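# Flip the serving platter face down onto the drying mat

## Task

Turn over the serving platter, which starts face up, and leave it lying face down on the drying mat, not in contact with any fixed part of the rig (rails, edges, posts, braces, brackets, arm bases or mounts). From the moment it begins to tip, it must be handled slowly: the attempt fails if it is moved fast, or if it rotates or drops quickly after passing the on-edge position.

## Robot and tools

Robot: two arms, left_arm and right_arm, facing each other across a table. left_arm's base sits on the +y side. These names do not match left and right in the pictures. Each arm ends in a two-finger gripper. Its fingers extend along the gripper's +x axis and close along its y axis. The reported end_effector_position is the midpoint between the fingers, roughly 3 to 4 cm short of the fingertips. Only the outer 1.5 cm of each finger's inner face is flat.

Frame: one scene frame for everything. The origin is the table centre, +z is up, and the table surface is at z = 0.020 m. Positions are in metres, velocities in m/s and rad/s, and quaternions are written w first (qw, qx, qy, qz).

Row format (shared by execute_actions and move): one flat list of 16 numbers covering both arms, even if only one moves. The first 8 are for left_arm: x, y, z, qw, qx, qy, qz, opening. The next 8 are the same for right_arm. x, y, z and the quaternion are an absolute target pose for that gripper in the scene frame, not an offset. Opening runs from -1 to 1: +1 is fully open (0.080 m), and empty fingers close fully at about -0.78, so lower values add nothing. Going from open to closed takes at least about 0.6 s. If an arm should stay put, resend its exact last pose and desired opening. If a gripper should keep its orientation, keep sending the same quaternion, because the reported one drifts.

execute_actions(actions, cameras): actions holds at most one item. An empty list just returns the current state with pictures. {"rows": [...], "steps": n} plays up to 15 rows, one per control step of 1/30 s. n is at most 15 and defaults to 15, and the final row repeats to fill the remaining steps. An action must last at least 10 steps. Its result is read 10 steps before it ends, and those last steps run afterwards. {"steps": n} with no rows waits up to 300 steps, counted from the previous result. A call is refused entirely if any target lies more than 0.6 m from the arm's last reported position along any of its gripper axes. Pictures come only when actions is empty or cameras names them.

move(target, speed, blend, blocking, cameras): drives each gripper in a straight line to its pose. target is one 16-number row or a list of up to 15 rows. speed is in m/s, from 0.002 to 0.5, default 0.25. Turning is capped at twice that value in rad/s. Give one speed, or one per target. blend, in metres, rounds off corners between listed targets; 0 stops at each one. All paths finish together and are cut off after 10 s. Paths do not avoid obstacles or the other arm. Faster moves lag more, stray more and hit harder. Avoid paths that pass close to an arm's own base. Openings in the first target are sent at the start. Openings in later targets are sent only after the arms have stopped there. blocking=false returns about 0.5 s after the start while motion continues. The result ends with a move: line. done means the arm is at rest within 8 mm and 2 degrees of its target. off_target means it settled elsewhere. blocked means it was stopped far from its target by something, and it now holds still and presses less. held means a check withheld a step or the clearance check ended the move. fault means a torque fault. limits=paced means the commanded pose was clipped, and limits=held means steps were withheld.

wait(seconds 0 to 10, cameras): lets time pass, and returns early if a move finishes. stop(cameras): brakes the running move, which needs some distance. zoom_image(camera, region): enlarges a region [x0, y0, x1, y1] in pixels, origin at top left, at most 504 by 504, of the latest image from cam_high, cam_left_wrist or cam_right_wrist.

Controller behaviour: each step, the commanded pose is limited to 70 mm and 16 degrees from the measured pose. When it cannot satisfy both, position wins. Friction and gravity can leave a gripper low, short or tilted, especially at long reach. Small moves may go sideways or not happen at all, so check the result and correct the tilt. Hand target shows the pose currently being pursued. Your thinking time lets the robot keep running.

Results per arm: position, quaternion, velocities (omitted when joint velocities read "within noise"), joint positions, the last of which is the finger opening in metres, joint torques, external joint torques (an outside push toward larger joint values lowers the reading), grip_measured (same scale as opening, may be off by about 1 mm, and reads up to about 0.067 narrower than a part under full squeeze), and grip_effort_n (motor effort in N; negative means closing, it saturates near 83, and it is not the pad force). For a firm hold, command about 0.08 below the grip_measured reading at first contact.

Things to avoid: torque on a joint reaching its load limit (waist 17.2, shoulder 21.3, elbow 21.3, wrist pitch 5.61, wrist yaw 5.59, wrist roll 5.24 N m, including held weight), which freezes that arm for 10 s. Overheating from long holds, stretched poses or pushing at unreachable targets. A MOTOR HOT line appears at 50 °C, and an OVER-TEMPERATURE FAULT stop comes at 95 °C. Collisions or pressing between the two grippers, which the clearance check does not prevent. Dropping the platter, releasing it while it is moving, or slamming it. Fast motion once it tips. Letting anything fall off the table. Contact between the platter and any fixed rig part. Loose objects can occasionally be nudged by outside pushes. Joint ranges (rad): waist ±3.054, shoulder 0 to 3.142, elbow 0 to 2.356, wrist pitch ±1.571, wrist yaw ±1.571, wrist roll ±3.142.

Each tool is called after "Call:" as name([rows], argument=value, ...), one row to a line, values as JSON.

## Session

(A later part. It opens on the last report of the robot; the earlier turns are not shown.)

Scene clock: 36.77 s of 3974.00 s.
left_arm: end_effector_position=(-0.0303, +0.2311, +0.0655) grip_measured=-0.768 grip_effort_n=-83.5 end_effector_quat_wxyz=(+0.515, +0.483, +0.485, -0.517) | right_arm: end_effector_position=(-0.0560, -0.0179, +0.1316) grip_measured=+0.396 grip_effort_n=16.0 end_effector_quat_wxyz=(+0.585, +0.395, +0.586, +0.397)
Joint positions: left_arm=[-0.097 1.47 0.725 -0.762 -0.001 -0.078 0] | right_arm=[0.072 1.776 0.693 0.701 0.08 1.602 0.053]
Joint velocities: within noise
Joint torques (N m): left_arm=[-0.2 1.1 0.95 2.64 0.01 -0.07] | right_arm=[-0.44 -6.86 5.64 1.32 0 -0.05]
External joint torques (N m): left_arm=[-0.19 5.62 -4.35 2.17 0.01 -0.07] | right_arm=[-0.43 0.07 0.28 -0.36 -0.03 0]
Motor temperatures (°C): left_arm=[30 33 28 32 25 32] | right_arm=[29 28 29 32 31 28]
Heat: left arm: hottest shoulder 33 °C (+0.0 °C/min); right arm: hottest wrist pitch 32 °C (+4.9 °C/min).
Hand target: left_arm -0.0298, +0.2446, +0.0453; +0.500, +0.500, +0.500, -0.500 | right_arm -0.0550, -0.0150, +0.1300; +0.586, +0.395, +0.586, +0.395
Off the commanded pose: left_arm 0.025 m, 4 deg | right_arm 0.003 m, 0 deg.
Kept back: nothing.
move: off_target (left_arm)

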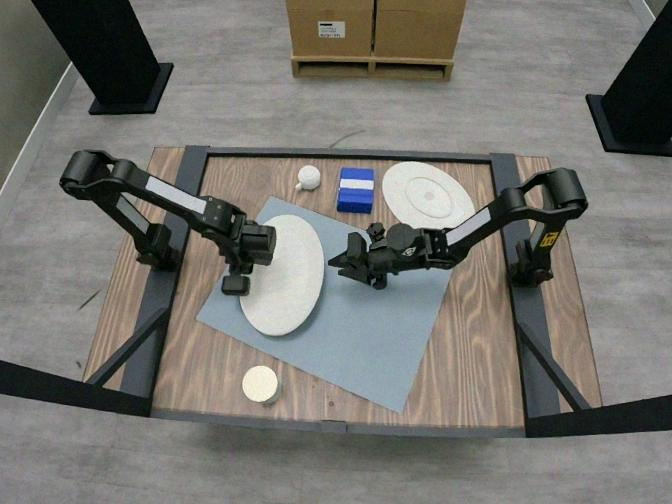

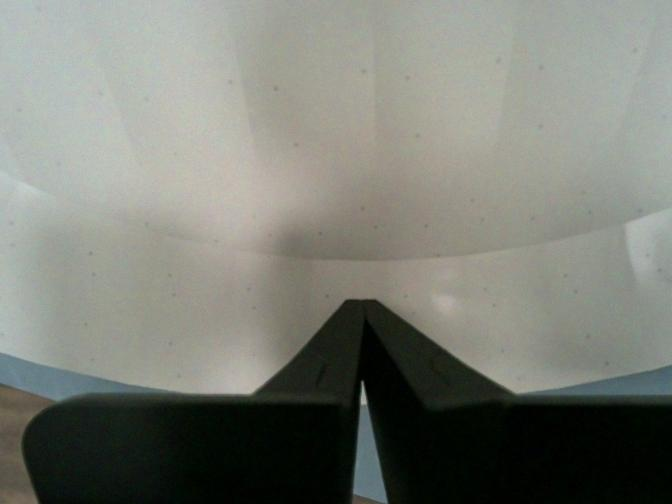

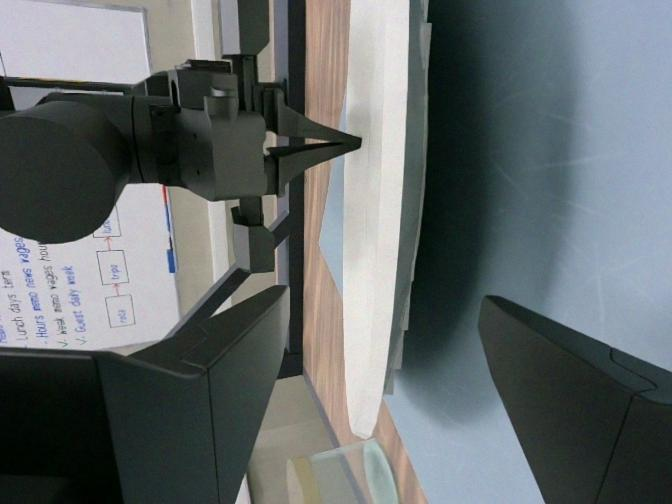

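Call:
move(target=[-0.03,0.243,0.043,0.5,0.5,0.5,-0.5,-1,-0.055,0.013,0.113,0.5863,0.3953,0.5863,0.3953,0.4], speed=0.04)

Call:
zoom_image(camera="cam_high", region=[210, 190, 420, 350])

Scene clock: 38.37 s of 3974.00 s.
left_arm: end_effector_position=(-0.0303, +0.2311, +0.0655) grip_measured=-0.768 grip_effort_n=-83.5 end_effector_quat_wxyz=(+0.515, +0.483, +0.485, -0.517) | right_arm: end_effector_position=(-0.0555, +0.0099, +0.1144) grip_measured=+0.396 grip_effort_n=16.0 end_effector_quat_wxyz=(+0.587, +0.396, +0.586, +0.395)
Joint positions: left_arm=[-0.097 1.47 0.725 -0.762 -0.001 -0.078 0] | right_arm=[0.065 1.915 0.793 0.735 0.077 1.602 0.053]
Joint velocities: within noise
Joint torques (N m): left_arm=[-0.21 1.13 0.98 2.63 0.01 -0.07] | right_arm=[-0.44 -7.93 5.57 1.66 -0.07 -0.07]
External joint torques (N m): left_arm=[-0.21 5.69 -4.35 2.16 0.01 -0.07] | right_arm=[-0.45 -0.08 0.36 -0.02 -0.11 -0.03]
Motor temperatures (°C): left_arm=[30 33 28 33 25 32] | right_arm=[29 28 29 32 31 27]
Heat: left arm: hottest shoulder 33 °C (+0.0 °C/min); right arm: hottest wrist pitch 32 °C (+4.7 °C/min).
Hand target: left_arm -0.0298, +0.2446, +0.0454; +0.500, +0.500, +0.500, -0.500 | right_arm -0.0550, +0.0130, +0.1132; +0.586, +0.395, +0.586, +0.395
Off the commanded pose: left_arm 0.025 m, 4 deg | right_arm 0.003 m, 0 deg.
Kept back: nothing.
move: off_target (left_arm)

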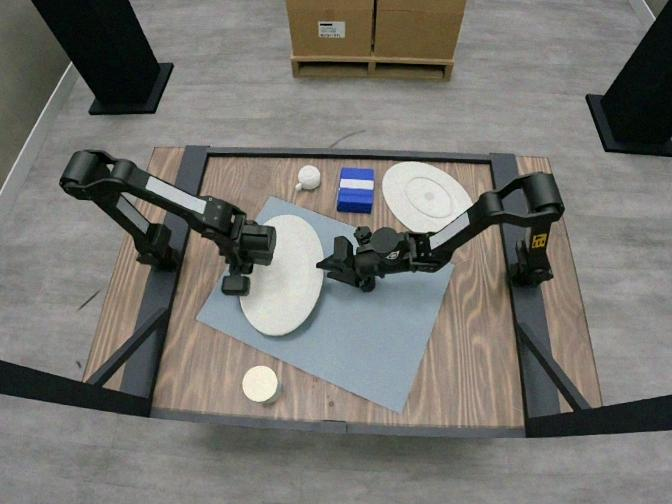

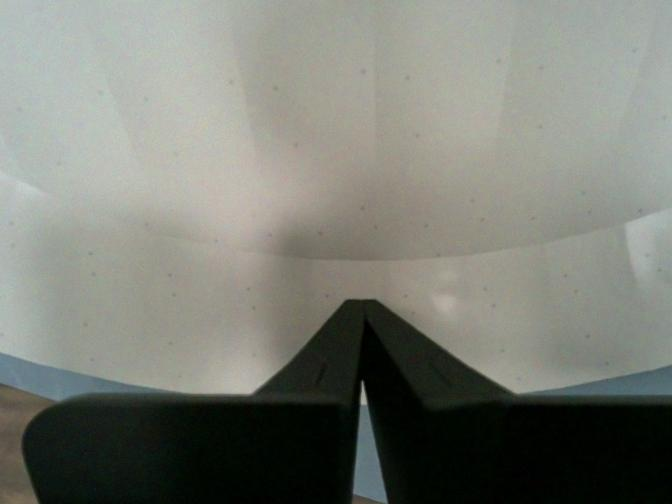

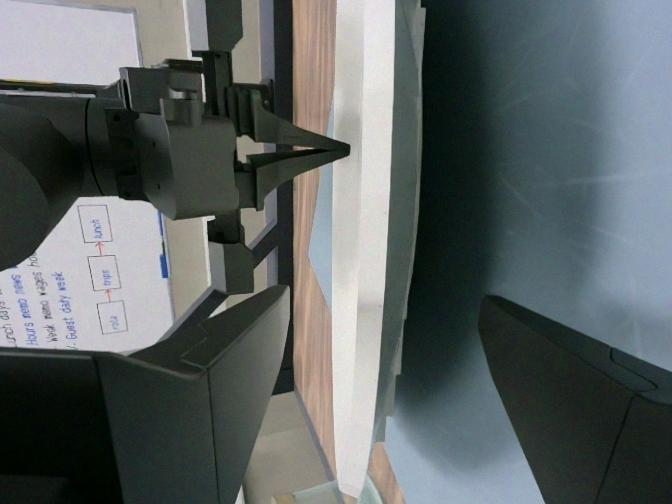

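Scaled by 2.400 from the camera's 672x504 image, which has a finer 960x720 frame.

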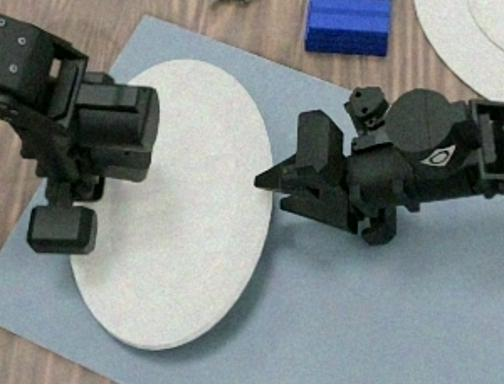

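Call:
move([
  [-0.03,0.243,0.043,0.5,0.5,0.5,-0.5,-1,-0.067,0.02,0.111,0.5863,0.3953,0.5863,0.3953,0.4],
  [-0.03,0.243,0.043,0.5,0.5,0.5,-0.5,-1,-0.067,0.02,0.111,0.5863,0.3953,0.5863,0.3953,-0.25],
], speed=0.04)

Call:
zoom_image(camera="cam_high", region=[210, 190, 420, 350])

Scene clock: 40.23 s of 3974.00 s.
left_arm: end_effector_position=(-0.0303, +0.2311, +0.0655) grip_measured=-0.768 grip_effort_n=-83.5 end_effector_quat_wxyz=(+0.515, +0.483, +0.485, -0.517) | right_arm: end_effector_position=(-0.0664, +0.0175, +0.1135) grip_measured=-0.246 grip_effort_n=-18.8 end_effector_quat_wxyz=(+0.585, +0.395, +0.586, +0.398)
Joint positions: left_arm=[-0.097 1.47 0.725 -0.762 -0.001 -0.078 0] | right_arm=[0.093 1.944 0.828 0.734 0.097 1.608 0.024]
Joint velocities: within noise
Joint torques (N m): left_arm=[-0.2 1.13 0.99 2.62 0.01 -0.07] | right_arm=[0.3 -8.22 5.43 1.34 0.25 0.06]
External joint torques (N m): left_arm=[-0.23 5.65 -4.29 2.16 0.02 -0.07] | right_arm=[0.3 -0.09 0.16 -0.36 0.21 0.11]
Motor temperatures (°C): left_arm=[30 33 28 34 25 32] | right_arm=[29 29 29 33 31 27]
Heat: left arm: hottest wrist pitch 34 °C (+13.4 °C/min); right arm: hottest wrist pitch 33 °C (+6.0 °C/min). Heating fast: the left arm's wrist pitch motor: a push or a pull is the cause, and it goes on while you think. Ease it with your next call, before anything else.
Hand target: left_arm -0.0298, +0.2446, +0.0454; +0.500, +0.500, +0.500, -0.500 | right_arm -0.0671, +0.0199, +0.1108; +0.586, +0.395, +0.586, +0.395
Off the commanded pose: left_arm 0.025 m, 4 deg | right_arm 0.004 m, 0 deg.
Kept back: nothing.
move: off_target (left_arm)

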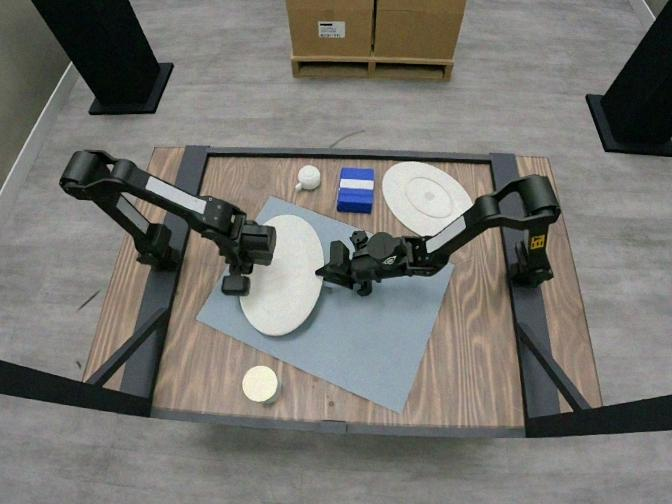

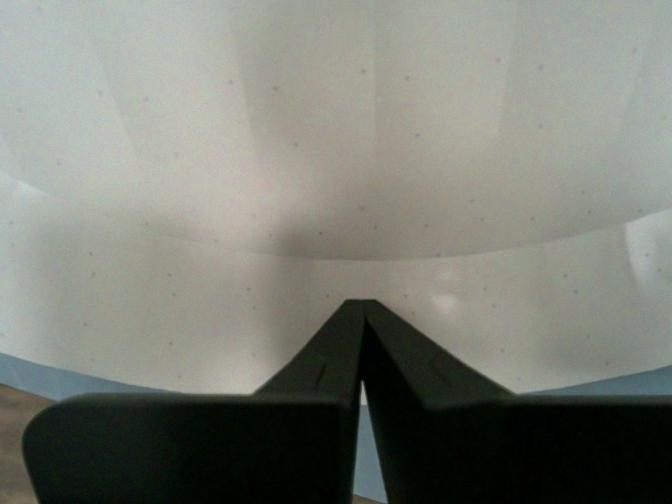

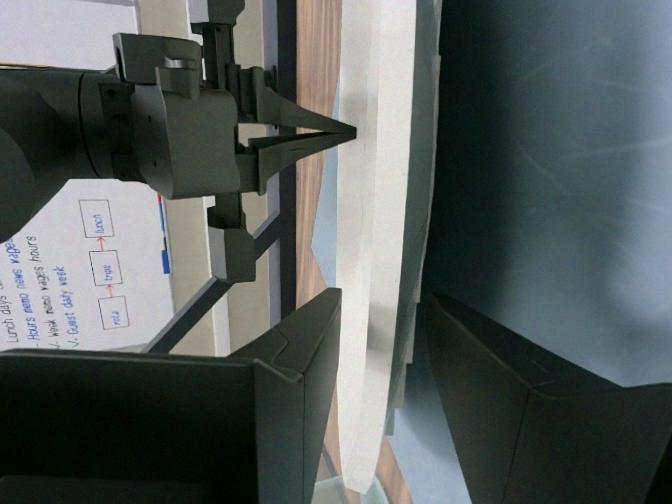

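Scaled by 2.400 from the camera's 672x504 image, which has a finer 960x720 frame.

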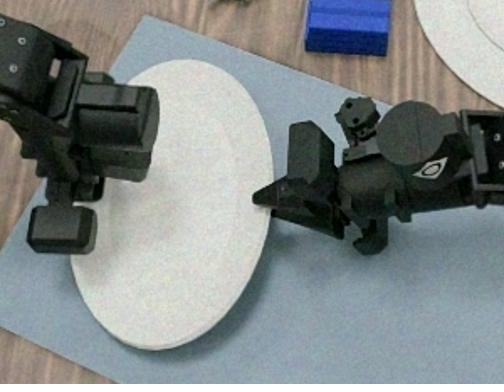

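Surrounds the rim. Close in steps.

Call:
move(target=[-0.03,0.241,0.048,0.5,0.5,0.5,-0.5,-1,-0.067,0.02,0.111,0.5863,0.3953,0.5863,0.3953,-0.45], speed=0.04, cameras=["cam_right_wrist"])

Call:
move(target=[-0.03,0.241,0.05,0.5,0.5,0.5,-0.5,-1,-0.067,0.02,0.111,0.5863,0.3953,0.5863,0.3953,-0.6], speed=0.04)

Scene clock: 41.37 s of 3974.00 s.
left_arm: end_effector_position=(-0.0304, +0.2308, +0.0662) grip_measured=-0.768 grip_effort_n=-83.5 end_effector_quat_wxyz=(+0.514, +0.484, +0.486, -0.516) | right_arm: end_effector_position=(-0.0664, +0.0176, +0.1137) grip_measured=-0.446 grip_effort_n=-18.8 end_effector_quat_wxyz=(+0.585, +0.395, +0.586, +0.398)
Joint positions: left_arm=[-0.097 1.474 0.732 -0.77 -0.001 -0.078 0] | right_arm=[0.093 1.944 0.828 0.734 0.097 1.608 0.015]
Joint velocities: within noise
Joint torques (N m): left_arm=[-0.16 0.49 2.35 1.73 0.01 -0.05] | right_arm=[0.11 -8.1 5.43 1.37 0.24 0.13]
External joint torques (N m): left_arm=[-0.13 5.05 -2.94 1.29 0.02 -0.05] | right_arm=[0.12 0.02 0.16 -0.33 0.19 0.18]
Motor temperatures (°C): left_arm=[30 33 28 34 25 32] | right_arm=[29 29 29 33 31 27]
Heat: left arm: hottest wrist pitch 34 °C (+13.1 °C/min); right arm: hottest wrist pitch 33 °C (+5.8 °C/min). Heating fast: the left arm's wrist pitch motor: a push or a pull is the cause, and it goes on while you think. Ease it with your next call, before anything else.
Hand target: left_arm -0.0299, +0.2421, +0.0495; +0.500, +0.500, +0.500, -0.500 | right_arm -0.0671, +0.0199, +0.1110; +0.586, +0.395, +0.586, +0.395
Off the commanded pose: left_arm 0.021 m, 3 deg | right_arm 0.004 m, 0 deg.
Kept back: nothing.
move: off_target (left_arm)
Images, in order (width x height): cam_right_wrist 672x504.

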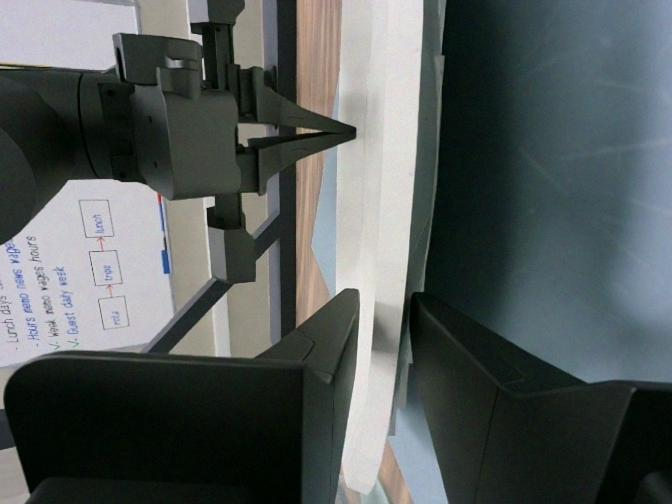

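Scene clock: 42.07 s of 3974.00 s.
left_arm: end_effector_position=(-0.0304, +0.2305, +0.0668) grip_measured=-0.768 grip_effort_n=-83.5 end_effector_quat_wxyz=(+0.513, +0.484, +0.486, -0.515) | right_arm: end_effector_position=(-0.0665, +0.0170, +0.1119) grip_measured=-0.584 grip_effort_n=-76.1 end_effector_quat_wxyz=(+0.587, +0.393, +0.587, +0.396)
Joint positions: left_arm=[-0.097 1.475 0.735 -0.773 -0.001 -0.078 0] | right_arm=[0.093 1.945 0.828 0.727 0.097 1.609 0.009]
Joint velocities: within noise
Joint torques (N m): left_arm=[-0.16 0.06 2.52 1.38 0.01 -0.05] | right_arm=[0.01 -8.16 5.44 1.76 0.28 0.03]
External joint torques (N m): left_arm=[-0.16 4.63 -2.76 0.94 0.02 -0.05] | right_arm=[0.01 0 0.15 0.05 0.24 0.08]
Motor temperatures (°C): left_arm=[30 33 27 34 25 32] | right_arm=[29 29 29 33 31 27]
Heat: left arm: hottest wrist pitch 34 °C (+12.8 °C/min); right arm: hottest wrist pitch 33 °C (+5.7 °C/min).
Hand target: left_arm -0.0299, +0.2418, +0.0514; +0.500, +0.500, +0.500, -0.500 | right_arm -0.0669, +0.0199, +0.1110; +0.586, +0.395, +0.586, +0.395
Off the commanded pose: left_arm 0.020 m, 3 deg | right_arm 0.003 m, 0 deg.
Kept back: nothing.
move: off_target (left_arm)

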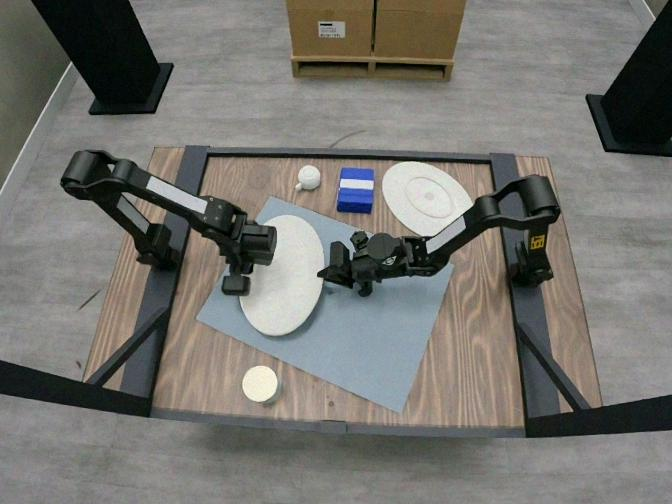

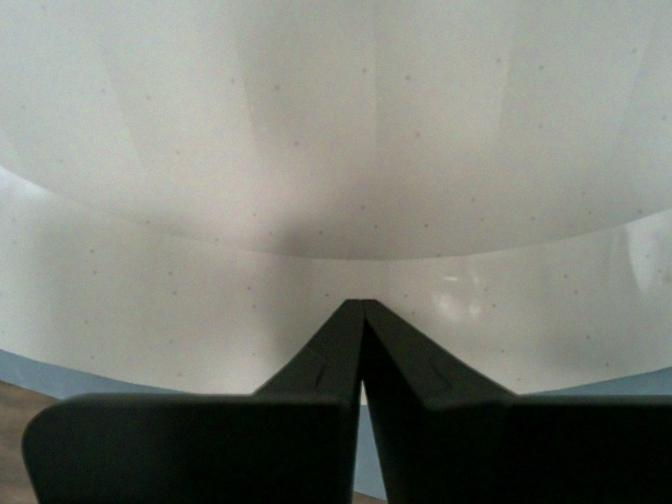

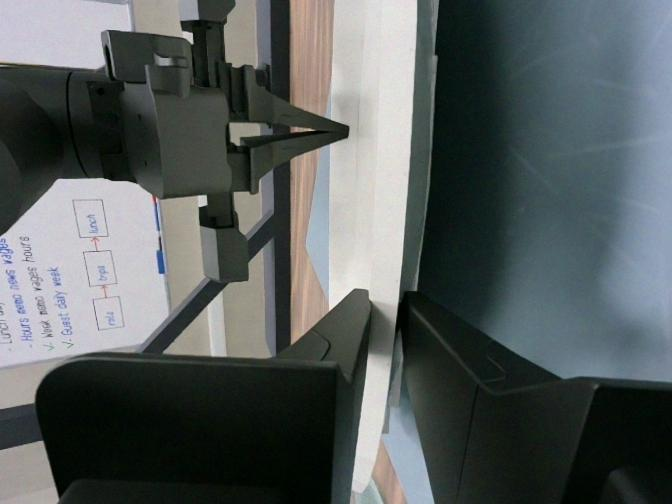

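Call:
move(target=[-0.03,0.235,0.066,0.5,0.5,0.5,-0.5,-1,-0.067,0.02,0.111,0.5863,0.3953,0.5863,0.3953,-0.75], speed=0.04, cameras=[])

Call:
move([
  [-0.03,0.235,0.15,0.5,0.5,0.5,-0.5,-1,-0.067,0.02,0.112,0.5863,0.3953,0.5863,0.3953,-0.75],
  [-0.2348,0.1986,0.3795,0.487,0.119,-0.281,-0.818,-1,-0.067,0.02,0.112,0.5863,0.3953,0.5863,0.3953,-0.75],
], speed=[0.08,0.25])

Scene clock: 43.57 s of 3974.00 s.
left_arm: end_effector_position=(-0.0302, +0.2278, +0.0725) grip_measured=-0.768 grip_effort_n=-83.5 end_effector_quat_wxyz=(+0.510, +0.490, +0.491, -0.510) | right_arm: end_effector_position=(-0.0683, +0.0145, +0.1036) grip_measured=-0.614 grip_effort_n=-83.5 end_effector_quat_wxyz=(+0.591, +0.384, +0.593, +0.389)
Joint positions: left_arm=[-0.096 1.489 0.775 -0.818 -0.002 -0.078 0] | right_arm=[0.097 1.955 0.825 0.713 0.097 1.611 0.007]
Joint velocities: within noise
Joint torques (N m): left_arm=[-0.09 -2.46 4.93 -0.42 0.07 0.02] | right_arm=[-0.13 -9.63 5.7 2.63 0.21 0.02]
External joint torques (N m): left_arm=[-0.1 2.22 -0.37 -0.83 0.08 0.02] | right_arm=[-0.13 -1.43 0.44 0.93 0.17 0.07]
Motor temperatures (°C): left_arm=[30 33 27 33 25 32] | right_arm=[29 29 29 33 31 27]
Heat: left arm: hottest shoulder 33 °C (+0.0 °C/min); right arm: hottest wrist pitch 33 °C (+5.5 °C/min).
Hand target: left_arm -0.0299, +0.2350, +0.0663; +0.500, +0.500, +0.500, -0.500 | right_arm -0.0669, +0.0198, +0.1111; +0.586, +0.395, +0.586, +0.395
Off the commanded pose: left_arm 0.010 m, 2 deg | right_arm 0.009 m, 2 deg.
Kept back: nothing.
move: off_target (left_arm, right_arm)
No camera images: "cameras" was empty.

Scene clock: 48.90 s of 3974.00 s.
left_arm: end_effector_position=(-0.2334, +0.2001, +0.3865) grip_measured=-0.768 grip_effort_n=-83.5 end_effector_quat_wxyz=(+0.491, +0.111, -0.281, -0.817) | right_arm: end_effector_position=(-0.0687, +0.0134, +0.0998) grip_measured=-0.624 grip_effort_n=-83.5 end_effector_quat_wxyz=(+0.594, +0.380, +0.595, +0.386)
Joint positions: left_arm=[-0.87 0.99 0.76 0.33 -0.331 0.64 0] | right_arm=[0.098 1.959 0.823 0.708 0.097 1.612 0.007]
Joint velocities: within noise
Joint torques (N m): left_arm=[0.19 -2.12 7.01 1.8 0.19 0.04] | right_arm=[-0.28 -10.52 5.64 2.64 0.19 -0.02]
External joint torques (N m): left_arm=[0.17 0.8 -0.19 0.12 0.18 0.07] | right_arm=[-0.24 -2.36 0.44 0.95 0.14 0.03]
Motor temperatures (°C): left_arm=[30 33 28 32 25 32] | right_arm=[29 32 30 36 31 27]
Heat: left arm: hottest shoulder 33 °C (+0.0 °C/min); right arm: hottest wrist pitch 36 °C (+8.6 °C/min).
Hand target: left_arm -0.2347, +0.1987, +0.3796; -0.487, -0.119, +0.281, +0.818 | right_arm -0.0670, +0.0197, +0.1122; +0.586, +0.395, +0.586, +0.395
Off the commanded pose: left_arm 0.007 m, 1 deg | right_arm 0.014 m, 2 deg.
Kept back: nothing.
move: off_target (right_arm)

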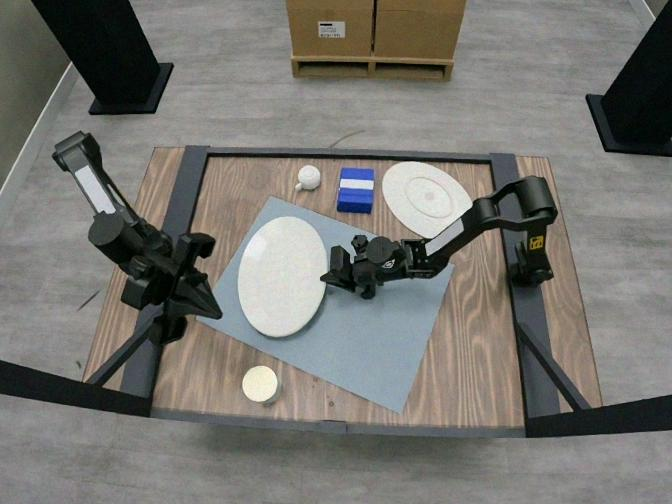

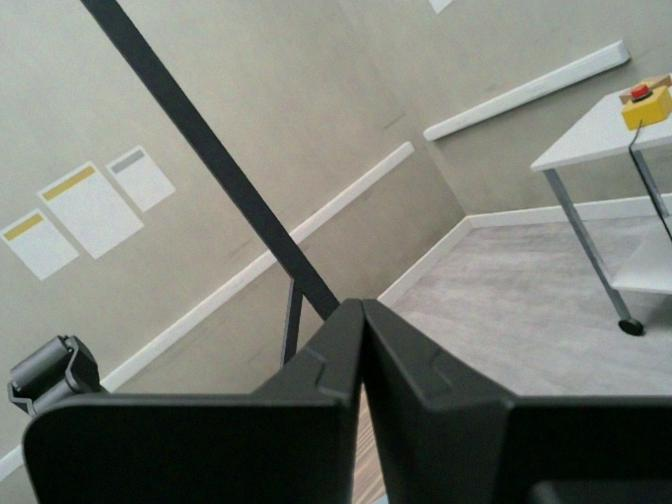

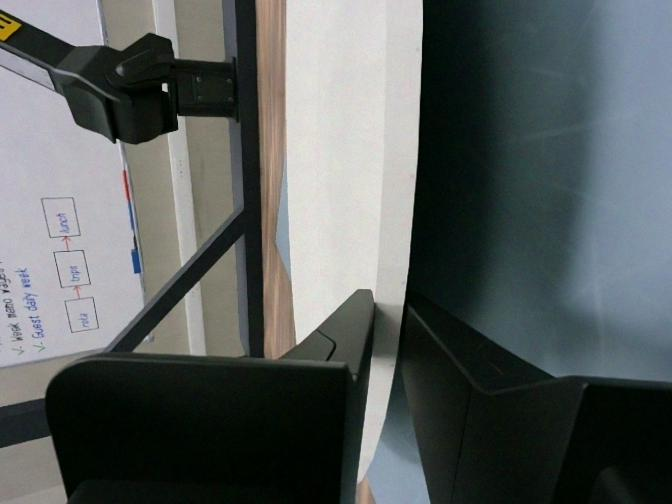

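Call:
move([
  [-0.2348,0.1986,0.3795,0.487,0.119,-0.281,-0.818,-1,-0.067,0.031,0.15,0.6214,0.3374,0.6214,0.3374,-0.75],
  [-0.2348,0.1986,0.3795,0.487,0.119,-0.281,-0.818,-1,-0.067,0.050,0.198,0.6579,0.2592,0.6579,0.2592,-0.75],
], speed=0.05, blend=0.01)

Scene clock: 55.77 s of 3974.00 s.
left_arm: end_effector_position=(-0.2335, +0.2000, +0.3864) grip_measured=-0.768 grip_effort_n=-83.5 end_effector_quat_wxyz=(+0.490, +0.111, -0.281, -0.817) | right_arm: end_effector_position=(-0.0672, +0.0420, +0.1753) grip_measured=-0.643 grip_effort_n=-83.5 end_effector_quat_wxyz=(+0.667, +0.238, +0.663, +0.244)
Joint positions: left_arm=[-0.87 0.991 0.759 0.331 -0.33 0.641 0] | right_arm=[0.079 1.946 1.525 -0.457 0.064 1.635 0.006]
Joint velocities: within noise
Joint torques (N m): left_arm=[0.18 -2.13 7.01 1.8 0.21 0.05] | right_arm=[0.01 -13.66 9.55 1.22 0.08 0.11]
External joint torques (N m): left_arm=[0.16 0.76 -0.16 0.13 0.19 0.08] | right_arm=[0.06 -4.05 2.81 -0.1 0.01 0.14]
Motor temperatures (°C): left_arm=[30 33 29 32 26 32] | right_arm=[29 35 32 36 31 27]
Heat: left arm: hottest shoulder 33 °C (+0.0 °C/min); right arm: hottest wrist pitch 36 °C (+7.5 °C/min), its shoulder heating fast: 35 °C (+30.6 °C/min). Heating fast: the right arm's shoulder motor: a push or a pull is the cause, and it goes on while you think. Ease it with your next call, before anything else.
Hand target: left_arm -0.2348, +0.1986, +0.3795; -0.487, -0.119, +0.281, +0.818 | right_arm -0.0669, +0.0491, +0.1980; +0.658, +0.259, +0.658, +0.259
Off the commanded pose: left_arm 0.007 m, 1 deg | right_arm 0.024 m, 3 deg.
Kept back: nothing.
move: off_target (right_arm)

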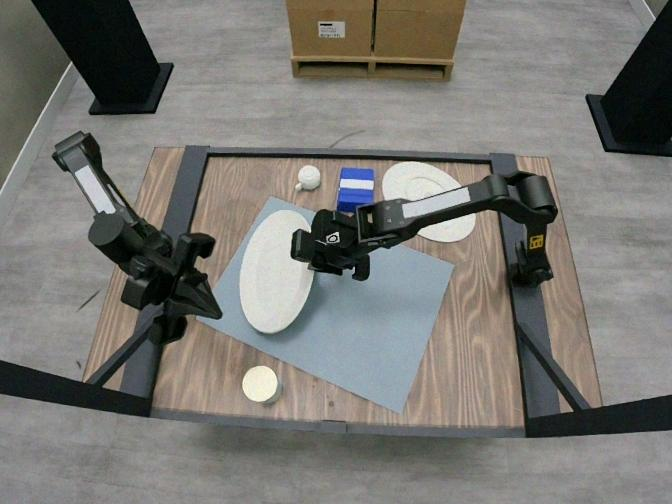

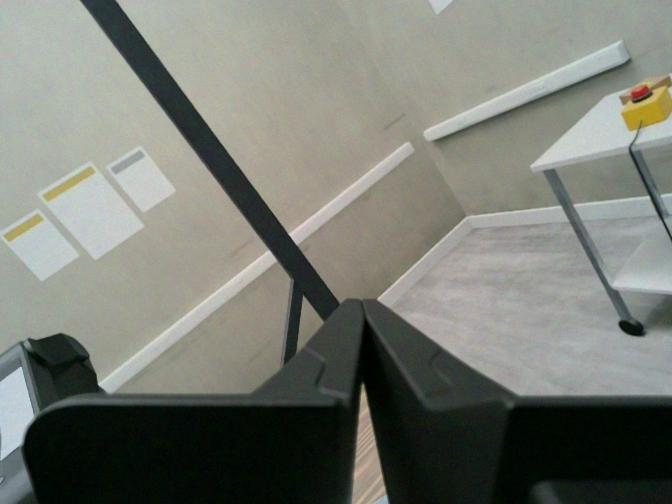

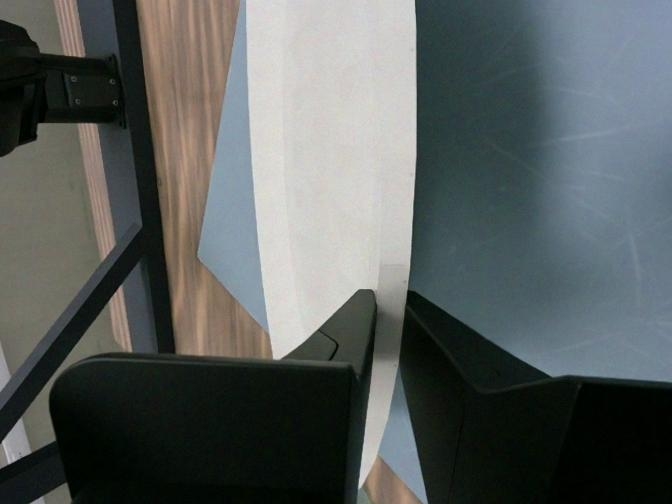

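Call:
move([
  [-0.2348,0.1986,0.3795,0.487,0.119,-0.281,-0.818,-1,-0.067,0.069,0.24,0.6861,0.1711,0.6861,0.1711,-0.75],
  [-0.2348,0.1986,0.3795,0.487,0.119,-0.281,-0.818,-1,-0.067,0.068,0.285,0.7018,0.0862,0.7018,0.0862,-0.75],
], speed=0.05, blend=0.01)

Scene clock: 61.70 s of 3974.00 s.
left_arm: end_effector_position=(-0.2335, +0.2000, +0.3864) grip_measured=-0.768 grip_effort_n=-83.5 end_effector_quat_wxyz=(+0.490, +0.111, -0.281, -0.817) | right_arm: end_effector_position=(-0.0662, +0.0632, +0.2236) grip_measured=-0.644 grip_effort_n=-83.5 end_effector_quat_wxyz=(+0.685, +0.159, +0.692, +0.162)
Joint positions: left_arm=[-0.87 0.991 0.759 0.331 -0.33 0.641 0] | right_arm=[0.062 2.257 2.309 -1.165 0.025 1.639 0.006]
Joint velocities: within noise
Joint torques (N m): left_arm=[-0.04 -2.82 8.34 1.64 0.02 -0.03] | right_arm=[-0.01 -14.89 5.7 1.64 0.13 0]
External joint torques (N m): left_arm=[-0.05 0 1.27 0 0 0] | right_arm=[-0.02 -3.74 -0.54 0.62 0.07 0.03]
Motor temperatures (°C): left_arm=[30 33 29 32 25 32] | right_arm=[29 41 33 36 31 27]
Heat: left arm: hottest shoulder 33 °C (+0.0 °C/min); right arm: hottest shoulder 41 °C (+15.1 °C/min). Heating fast: the right arm's shoulder motor: a push or a pull is the cause, and it goes on while you think. Ease it with your next call, before anything else.
Hand target: left_arm -0.2335, +0.2000, +0.3864; -0.490, -0.111, +0.281, +0.817 | right_arm -0.0661, +0.0657, +0.2309; +0.683, +0.169, +0.690, +0.171
Off the commanded pose: left_arm 0.007 m, 1 deg | right_arm 0.062 m, 12 deg.
Kept back: nothing.
move: blocked (right_arm; both arms now hold where they are)

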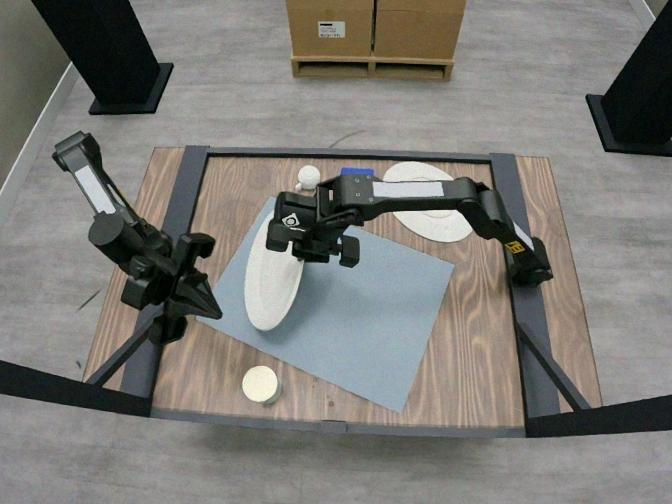

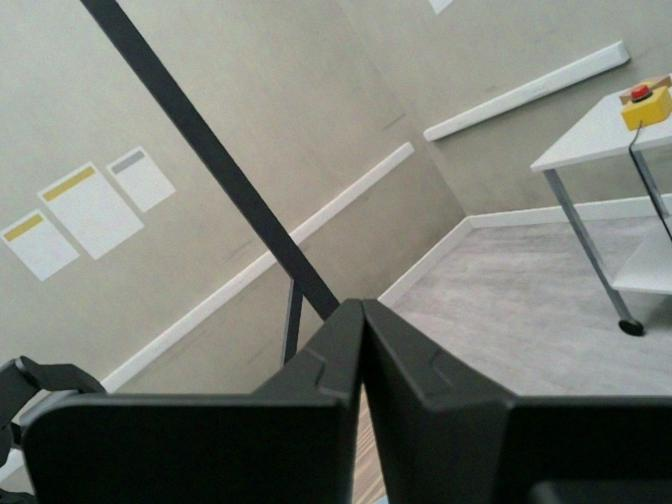

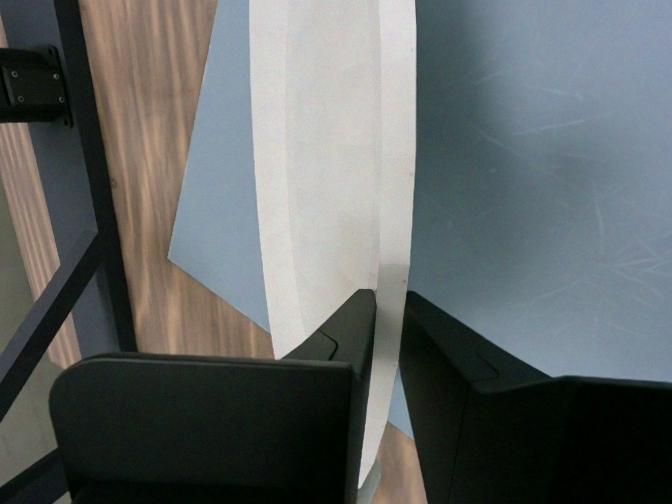

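Call:
move([
  [-0.2335,0.2,0.3864,0.490,0.111,-0.281,-0.817,-1,-0.067,0.01,0.25,0.6929,0.1411,0.6929,0.1411,-0.75],
  [-0.2335,0.2,0.3864,0.490,0.111,-0.281,-0.817,-1,-0.067,-0.03,0.275,0.7010,0.0923,0.7010,0.0923,-0.75],
], speed=0.05, blend=0.01)

Scene clock: 65.17 s of 3974.00 s.
left_arm: end_effector_position=(-0.2335, +0.2000, +0.3864) grip_measured=-0.768 grip_effort_n=-83.5 end_effector_quat_wxyz=(+0.490, +0.111, -0.281, -0.817) | right_arm: end_effector_position=(-0.0658, -0.0286, +0.2517) grip_measured=-0.644 grip_effort_n=-83.5 end_effector_quat_wxyz=(+0.706, +0.070, +0.701, +0.072)
Joint positions: left_arm=[-0.87 0.991 0.759 0.331 -0.33 0.641 0] | right_arm=[0.078 2.119 2.275 -1.527 0.025 1.659 0.006]
Joint velocities: within noise
Joint torques (N m): left_arm=[0.01 -2.82 8.28 1.7 0.05 -0.04] | right_arm=[0.27 -16.13 8.18 -0.04 0.13 0.15]
External joint torques (N m): left_arm=[0 0.05 1.15 0.04 0.04 -0.01] | right_arm=[0.33 -6.47 2.55 -0.66 0.06 0.16]
Motor temperatures (°C): left_arm=[30 33 30 32 25 32] | right_arm=[29 43 33 35 31 27]
Heat: left arm: hottest shoulder 33 °C (+0.0 °C/min); right arm: hottest shoulder 43 °C (+17.2 °C/min). Heating fast: the right arm's shoulder motor: a push or a pull is the cause, and it goes on while you think. Ease it with your next call, before anything else.
Hand target: left_arm -0.2335, +0.2000, +0.3864; -0.490, -0.111, +0.281, +0.817 | right_arm -0.0669, -0.0306, +0.2745; +0.701, +0.092, +0.701, +0.092
Off the commanded pose: left_arm 0.000 m, 0 deg | right_arm 0.023 m, 3 deg.
Kept back: nothing.
move: off_target (right_arm)

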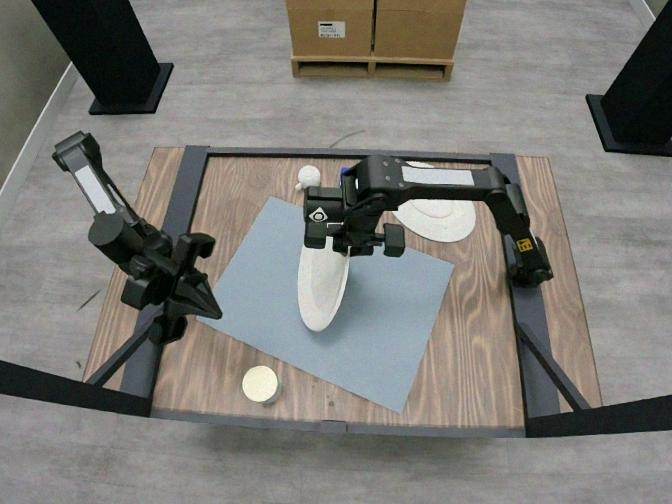

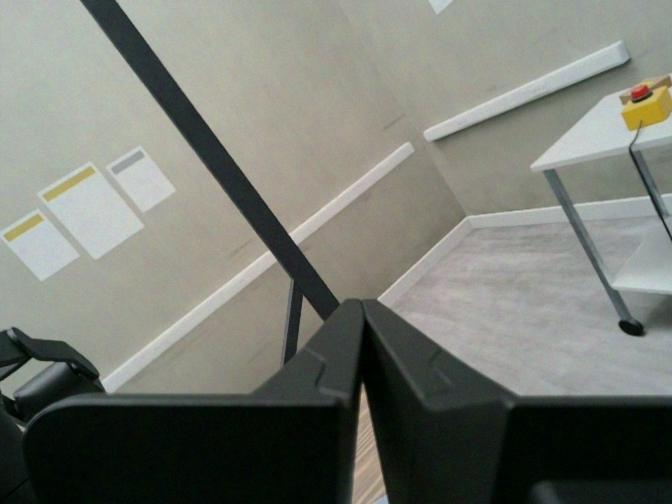

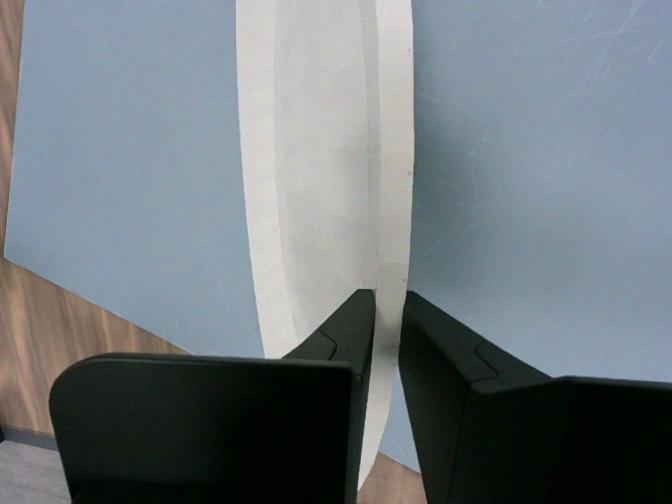

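Call:
move([
  [-0.2335,0.2,0.3864,0.490,0.111,-0.281,-0.817,-1,-0.067,-0.08,0.29,0.7010,0.0923,0.7010,0.0923,-0.75],
  [-0.2335,0.2,0.3864,0.490,0.111,-0.281,-0.817,-1,-0.067,-0.11,0.30,0.7071,0,0.7071,0,-0.75],
], speed=0.05, blend=0.01)

Scene clock: 69.80 s of 3974.00 s.
left_arm: end_effector_position=(-0.2335, +0.2000, +0.3864) grip_measured=-0.768 grip_effort_n=-83.5 end_effector_quat_wxyz=(+0.490, +0.111, -0.281, -0.817) | right_arm: end_effector_position=(-0.0674, -0.1031, +0.2758) grip_measured=-0.644 grip_effort_n=-83.5 end_effector_quat_wxyz=(+0.700, +0.049, +0.710, +0.052)
Joint positions: left_arm=[-0.87 0.991 0.759 0.331 -0.33 0.641 0] | right_arm=[0.092 1.86 2.011 -1.578 0.001 1.675 0.006]
Joint velocities: within noise
Joint torques (N m): left_arm=[0 -2.81 8.29 1.7 0.06 -0.03] | right_arm=[-0.04 -16.77 6 0.22 0.06 0.11]
External joint torques (N m): left_arm=[0.02 0 1.21 0.06 0.03 -0.01] | right_arm=[-0.01 -9.02 0.45 -0.3 0 0.12]
Motor temperatures (°C): left_arm=[30 33 31 32 25 32] | right_arm=[29 45 33 34 31 27]
Heat: left arm: hottest shoulder 33 °C (+0.0 °C/min); right arm: hottest shoulder 45 °C (+19.1 °C/min). Heating fast: the right arm's shoulder motor: a push or a pull is the cause, and it goes on while you think. Ease it with your next call, before anything else.
Hand target: left_arm -0.2335, +0.2000, +0.3864; -0.490, -0.111, +0.281, +0.817 | right_arm -0.0670, -0.1102, +0.2988; +0.695, +0.075, +0.711, +0.075
Off the commanded pose: left_arm 0.000 m, 0 deg | right_arm 0.025 m, 8 deg.
joint sent to its limit (right arm) — joint 4 (wrist pitch), lower limit.
Kept back: nothing.
move: off_target (right_arm)

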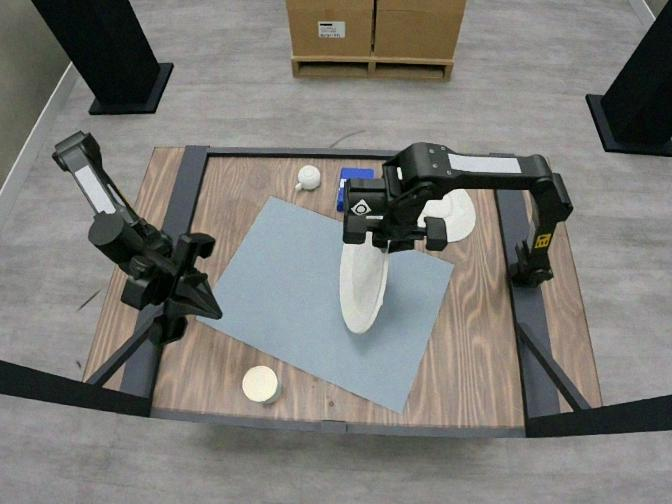

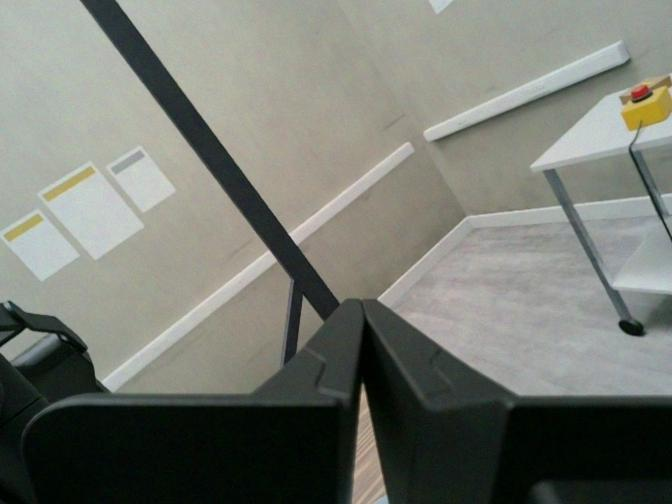

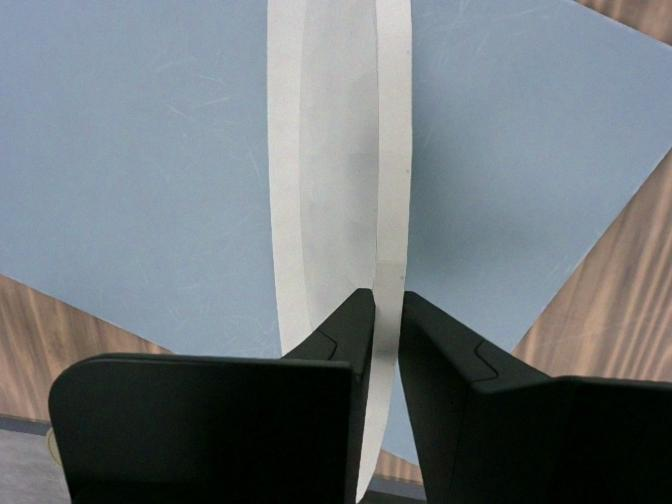

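Call:
move([
  [-0.2335,0.2,0.3864,0.490,0.111,-0.281,-0.817,-1,-0.067,-0.105,0.302,0.6706,-0.2244,0.6329,0.3155,-0.75],
  [-0.2335,0.2,0.3864,0.490,0.111,-0.281,-0.817,-1,-0.067,-0.105,0.302,0.5337,-0.4639,0.4639,0.5337,-0.75],
], speed=0.14, blend=0.02)

Scene clock: 77.70 s of 3974.00 s.
left_arm: end_effector_position=(-0.2335, +0.2000, +0.3864) grip_measured=-0.768 grip_effort_n=-83.5 end_effector_quat_wxyz=(+0.490, +0.111, -0.281, -0.817) | right_arm: end_effector_position=(-0.0658, -0.1034, +0.2754) grip_measured=-0.644 grip_effort_n=-83.5 end_effector_quat_wxyz=(+0.536, -0.462, +0.464, +0.533)
Joint positions: left_arm=[-0.87 0.991 0.759 0.331 -0.33 0.641 0] | right_arm=[0.094 1.859 2.008 -1.578 0.017 0.114 0.006]
Joint velocities: within noise
Joint torques (N m): left_arm=[0 -2.81 8.29 1.7 0.06 -0.04] | right_arm=[0.12 -15.42 8.69 0.32 0 -0.13]
External joint torques (N m): left_arm=[-0.01 0.03 1.2 0.05 0.04 -0.01] | right_arm=[0.11 -7.56 3.04 -0.28 -0.01 -0.12]
Motor temperatures (°C): left_arm=[30 33 32 32 25 31] | right_arm=[28 48 36 33 31 27]
Heat: left arm: hottest shoulder 33 °C (+0.0 °C/min); right arm: hottest shoulder 48 °C (+21.1 °C/min).
Hand target: left_arm -0.2335, +0.2000, +0.3864; -0.490, -0.111, +0.281, +0.817 | right_arm -0.0668, -0.1061, +0.3009; +0.550, -0.439, +0.443, +0.555
Off the commanded pose: left_arm 0.000 m, 0 deg | right_arm 0.027 m, 0 deg.
joint sent to its limit (right arm) — joint 4 (wrist pitch), lower limit.
Kept back: nothing.
move: off_target (right_arm)

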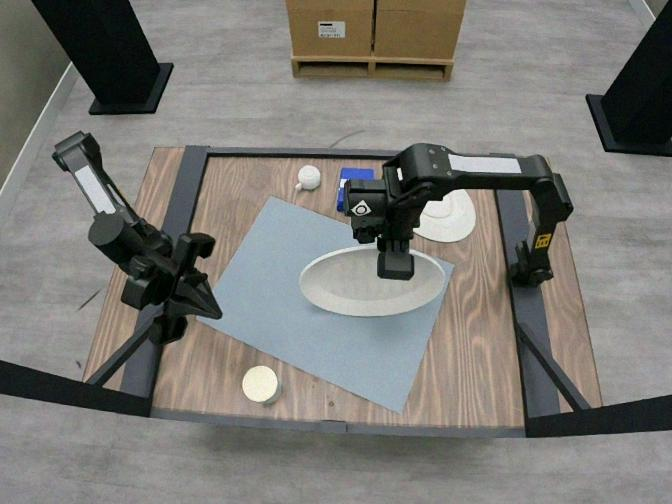

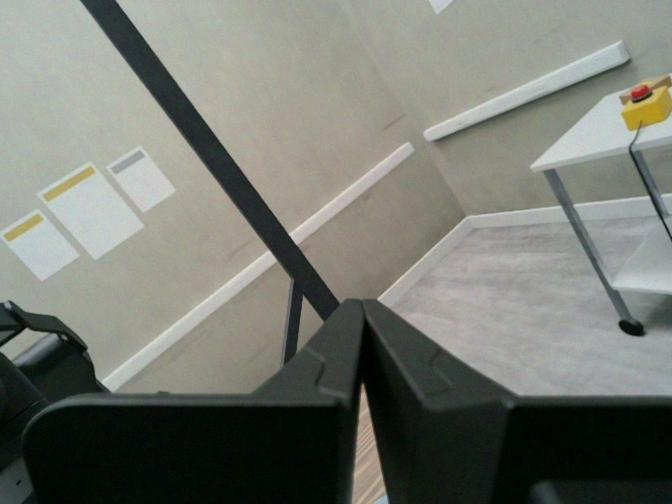

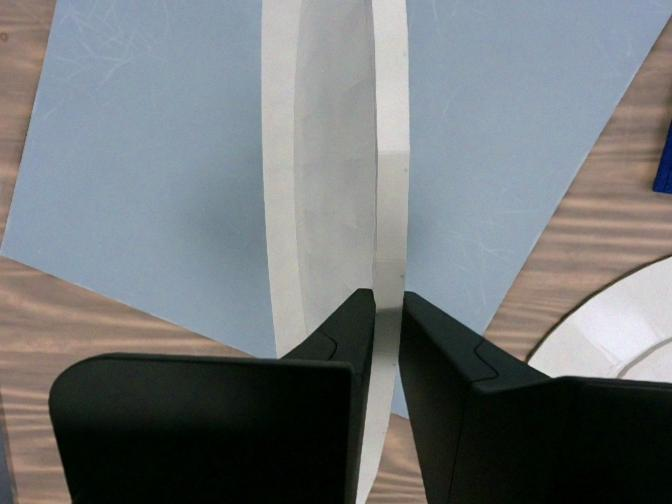

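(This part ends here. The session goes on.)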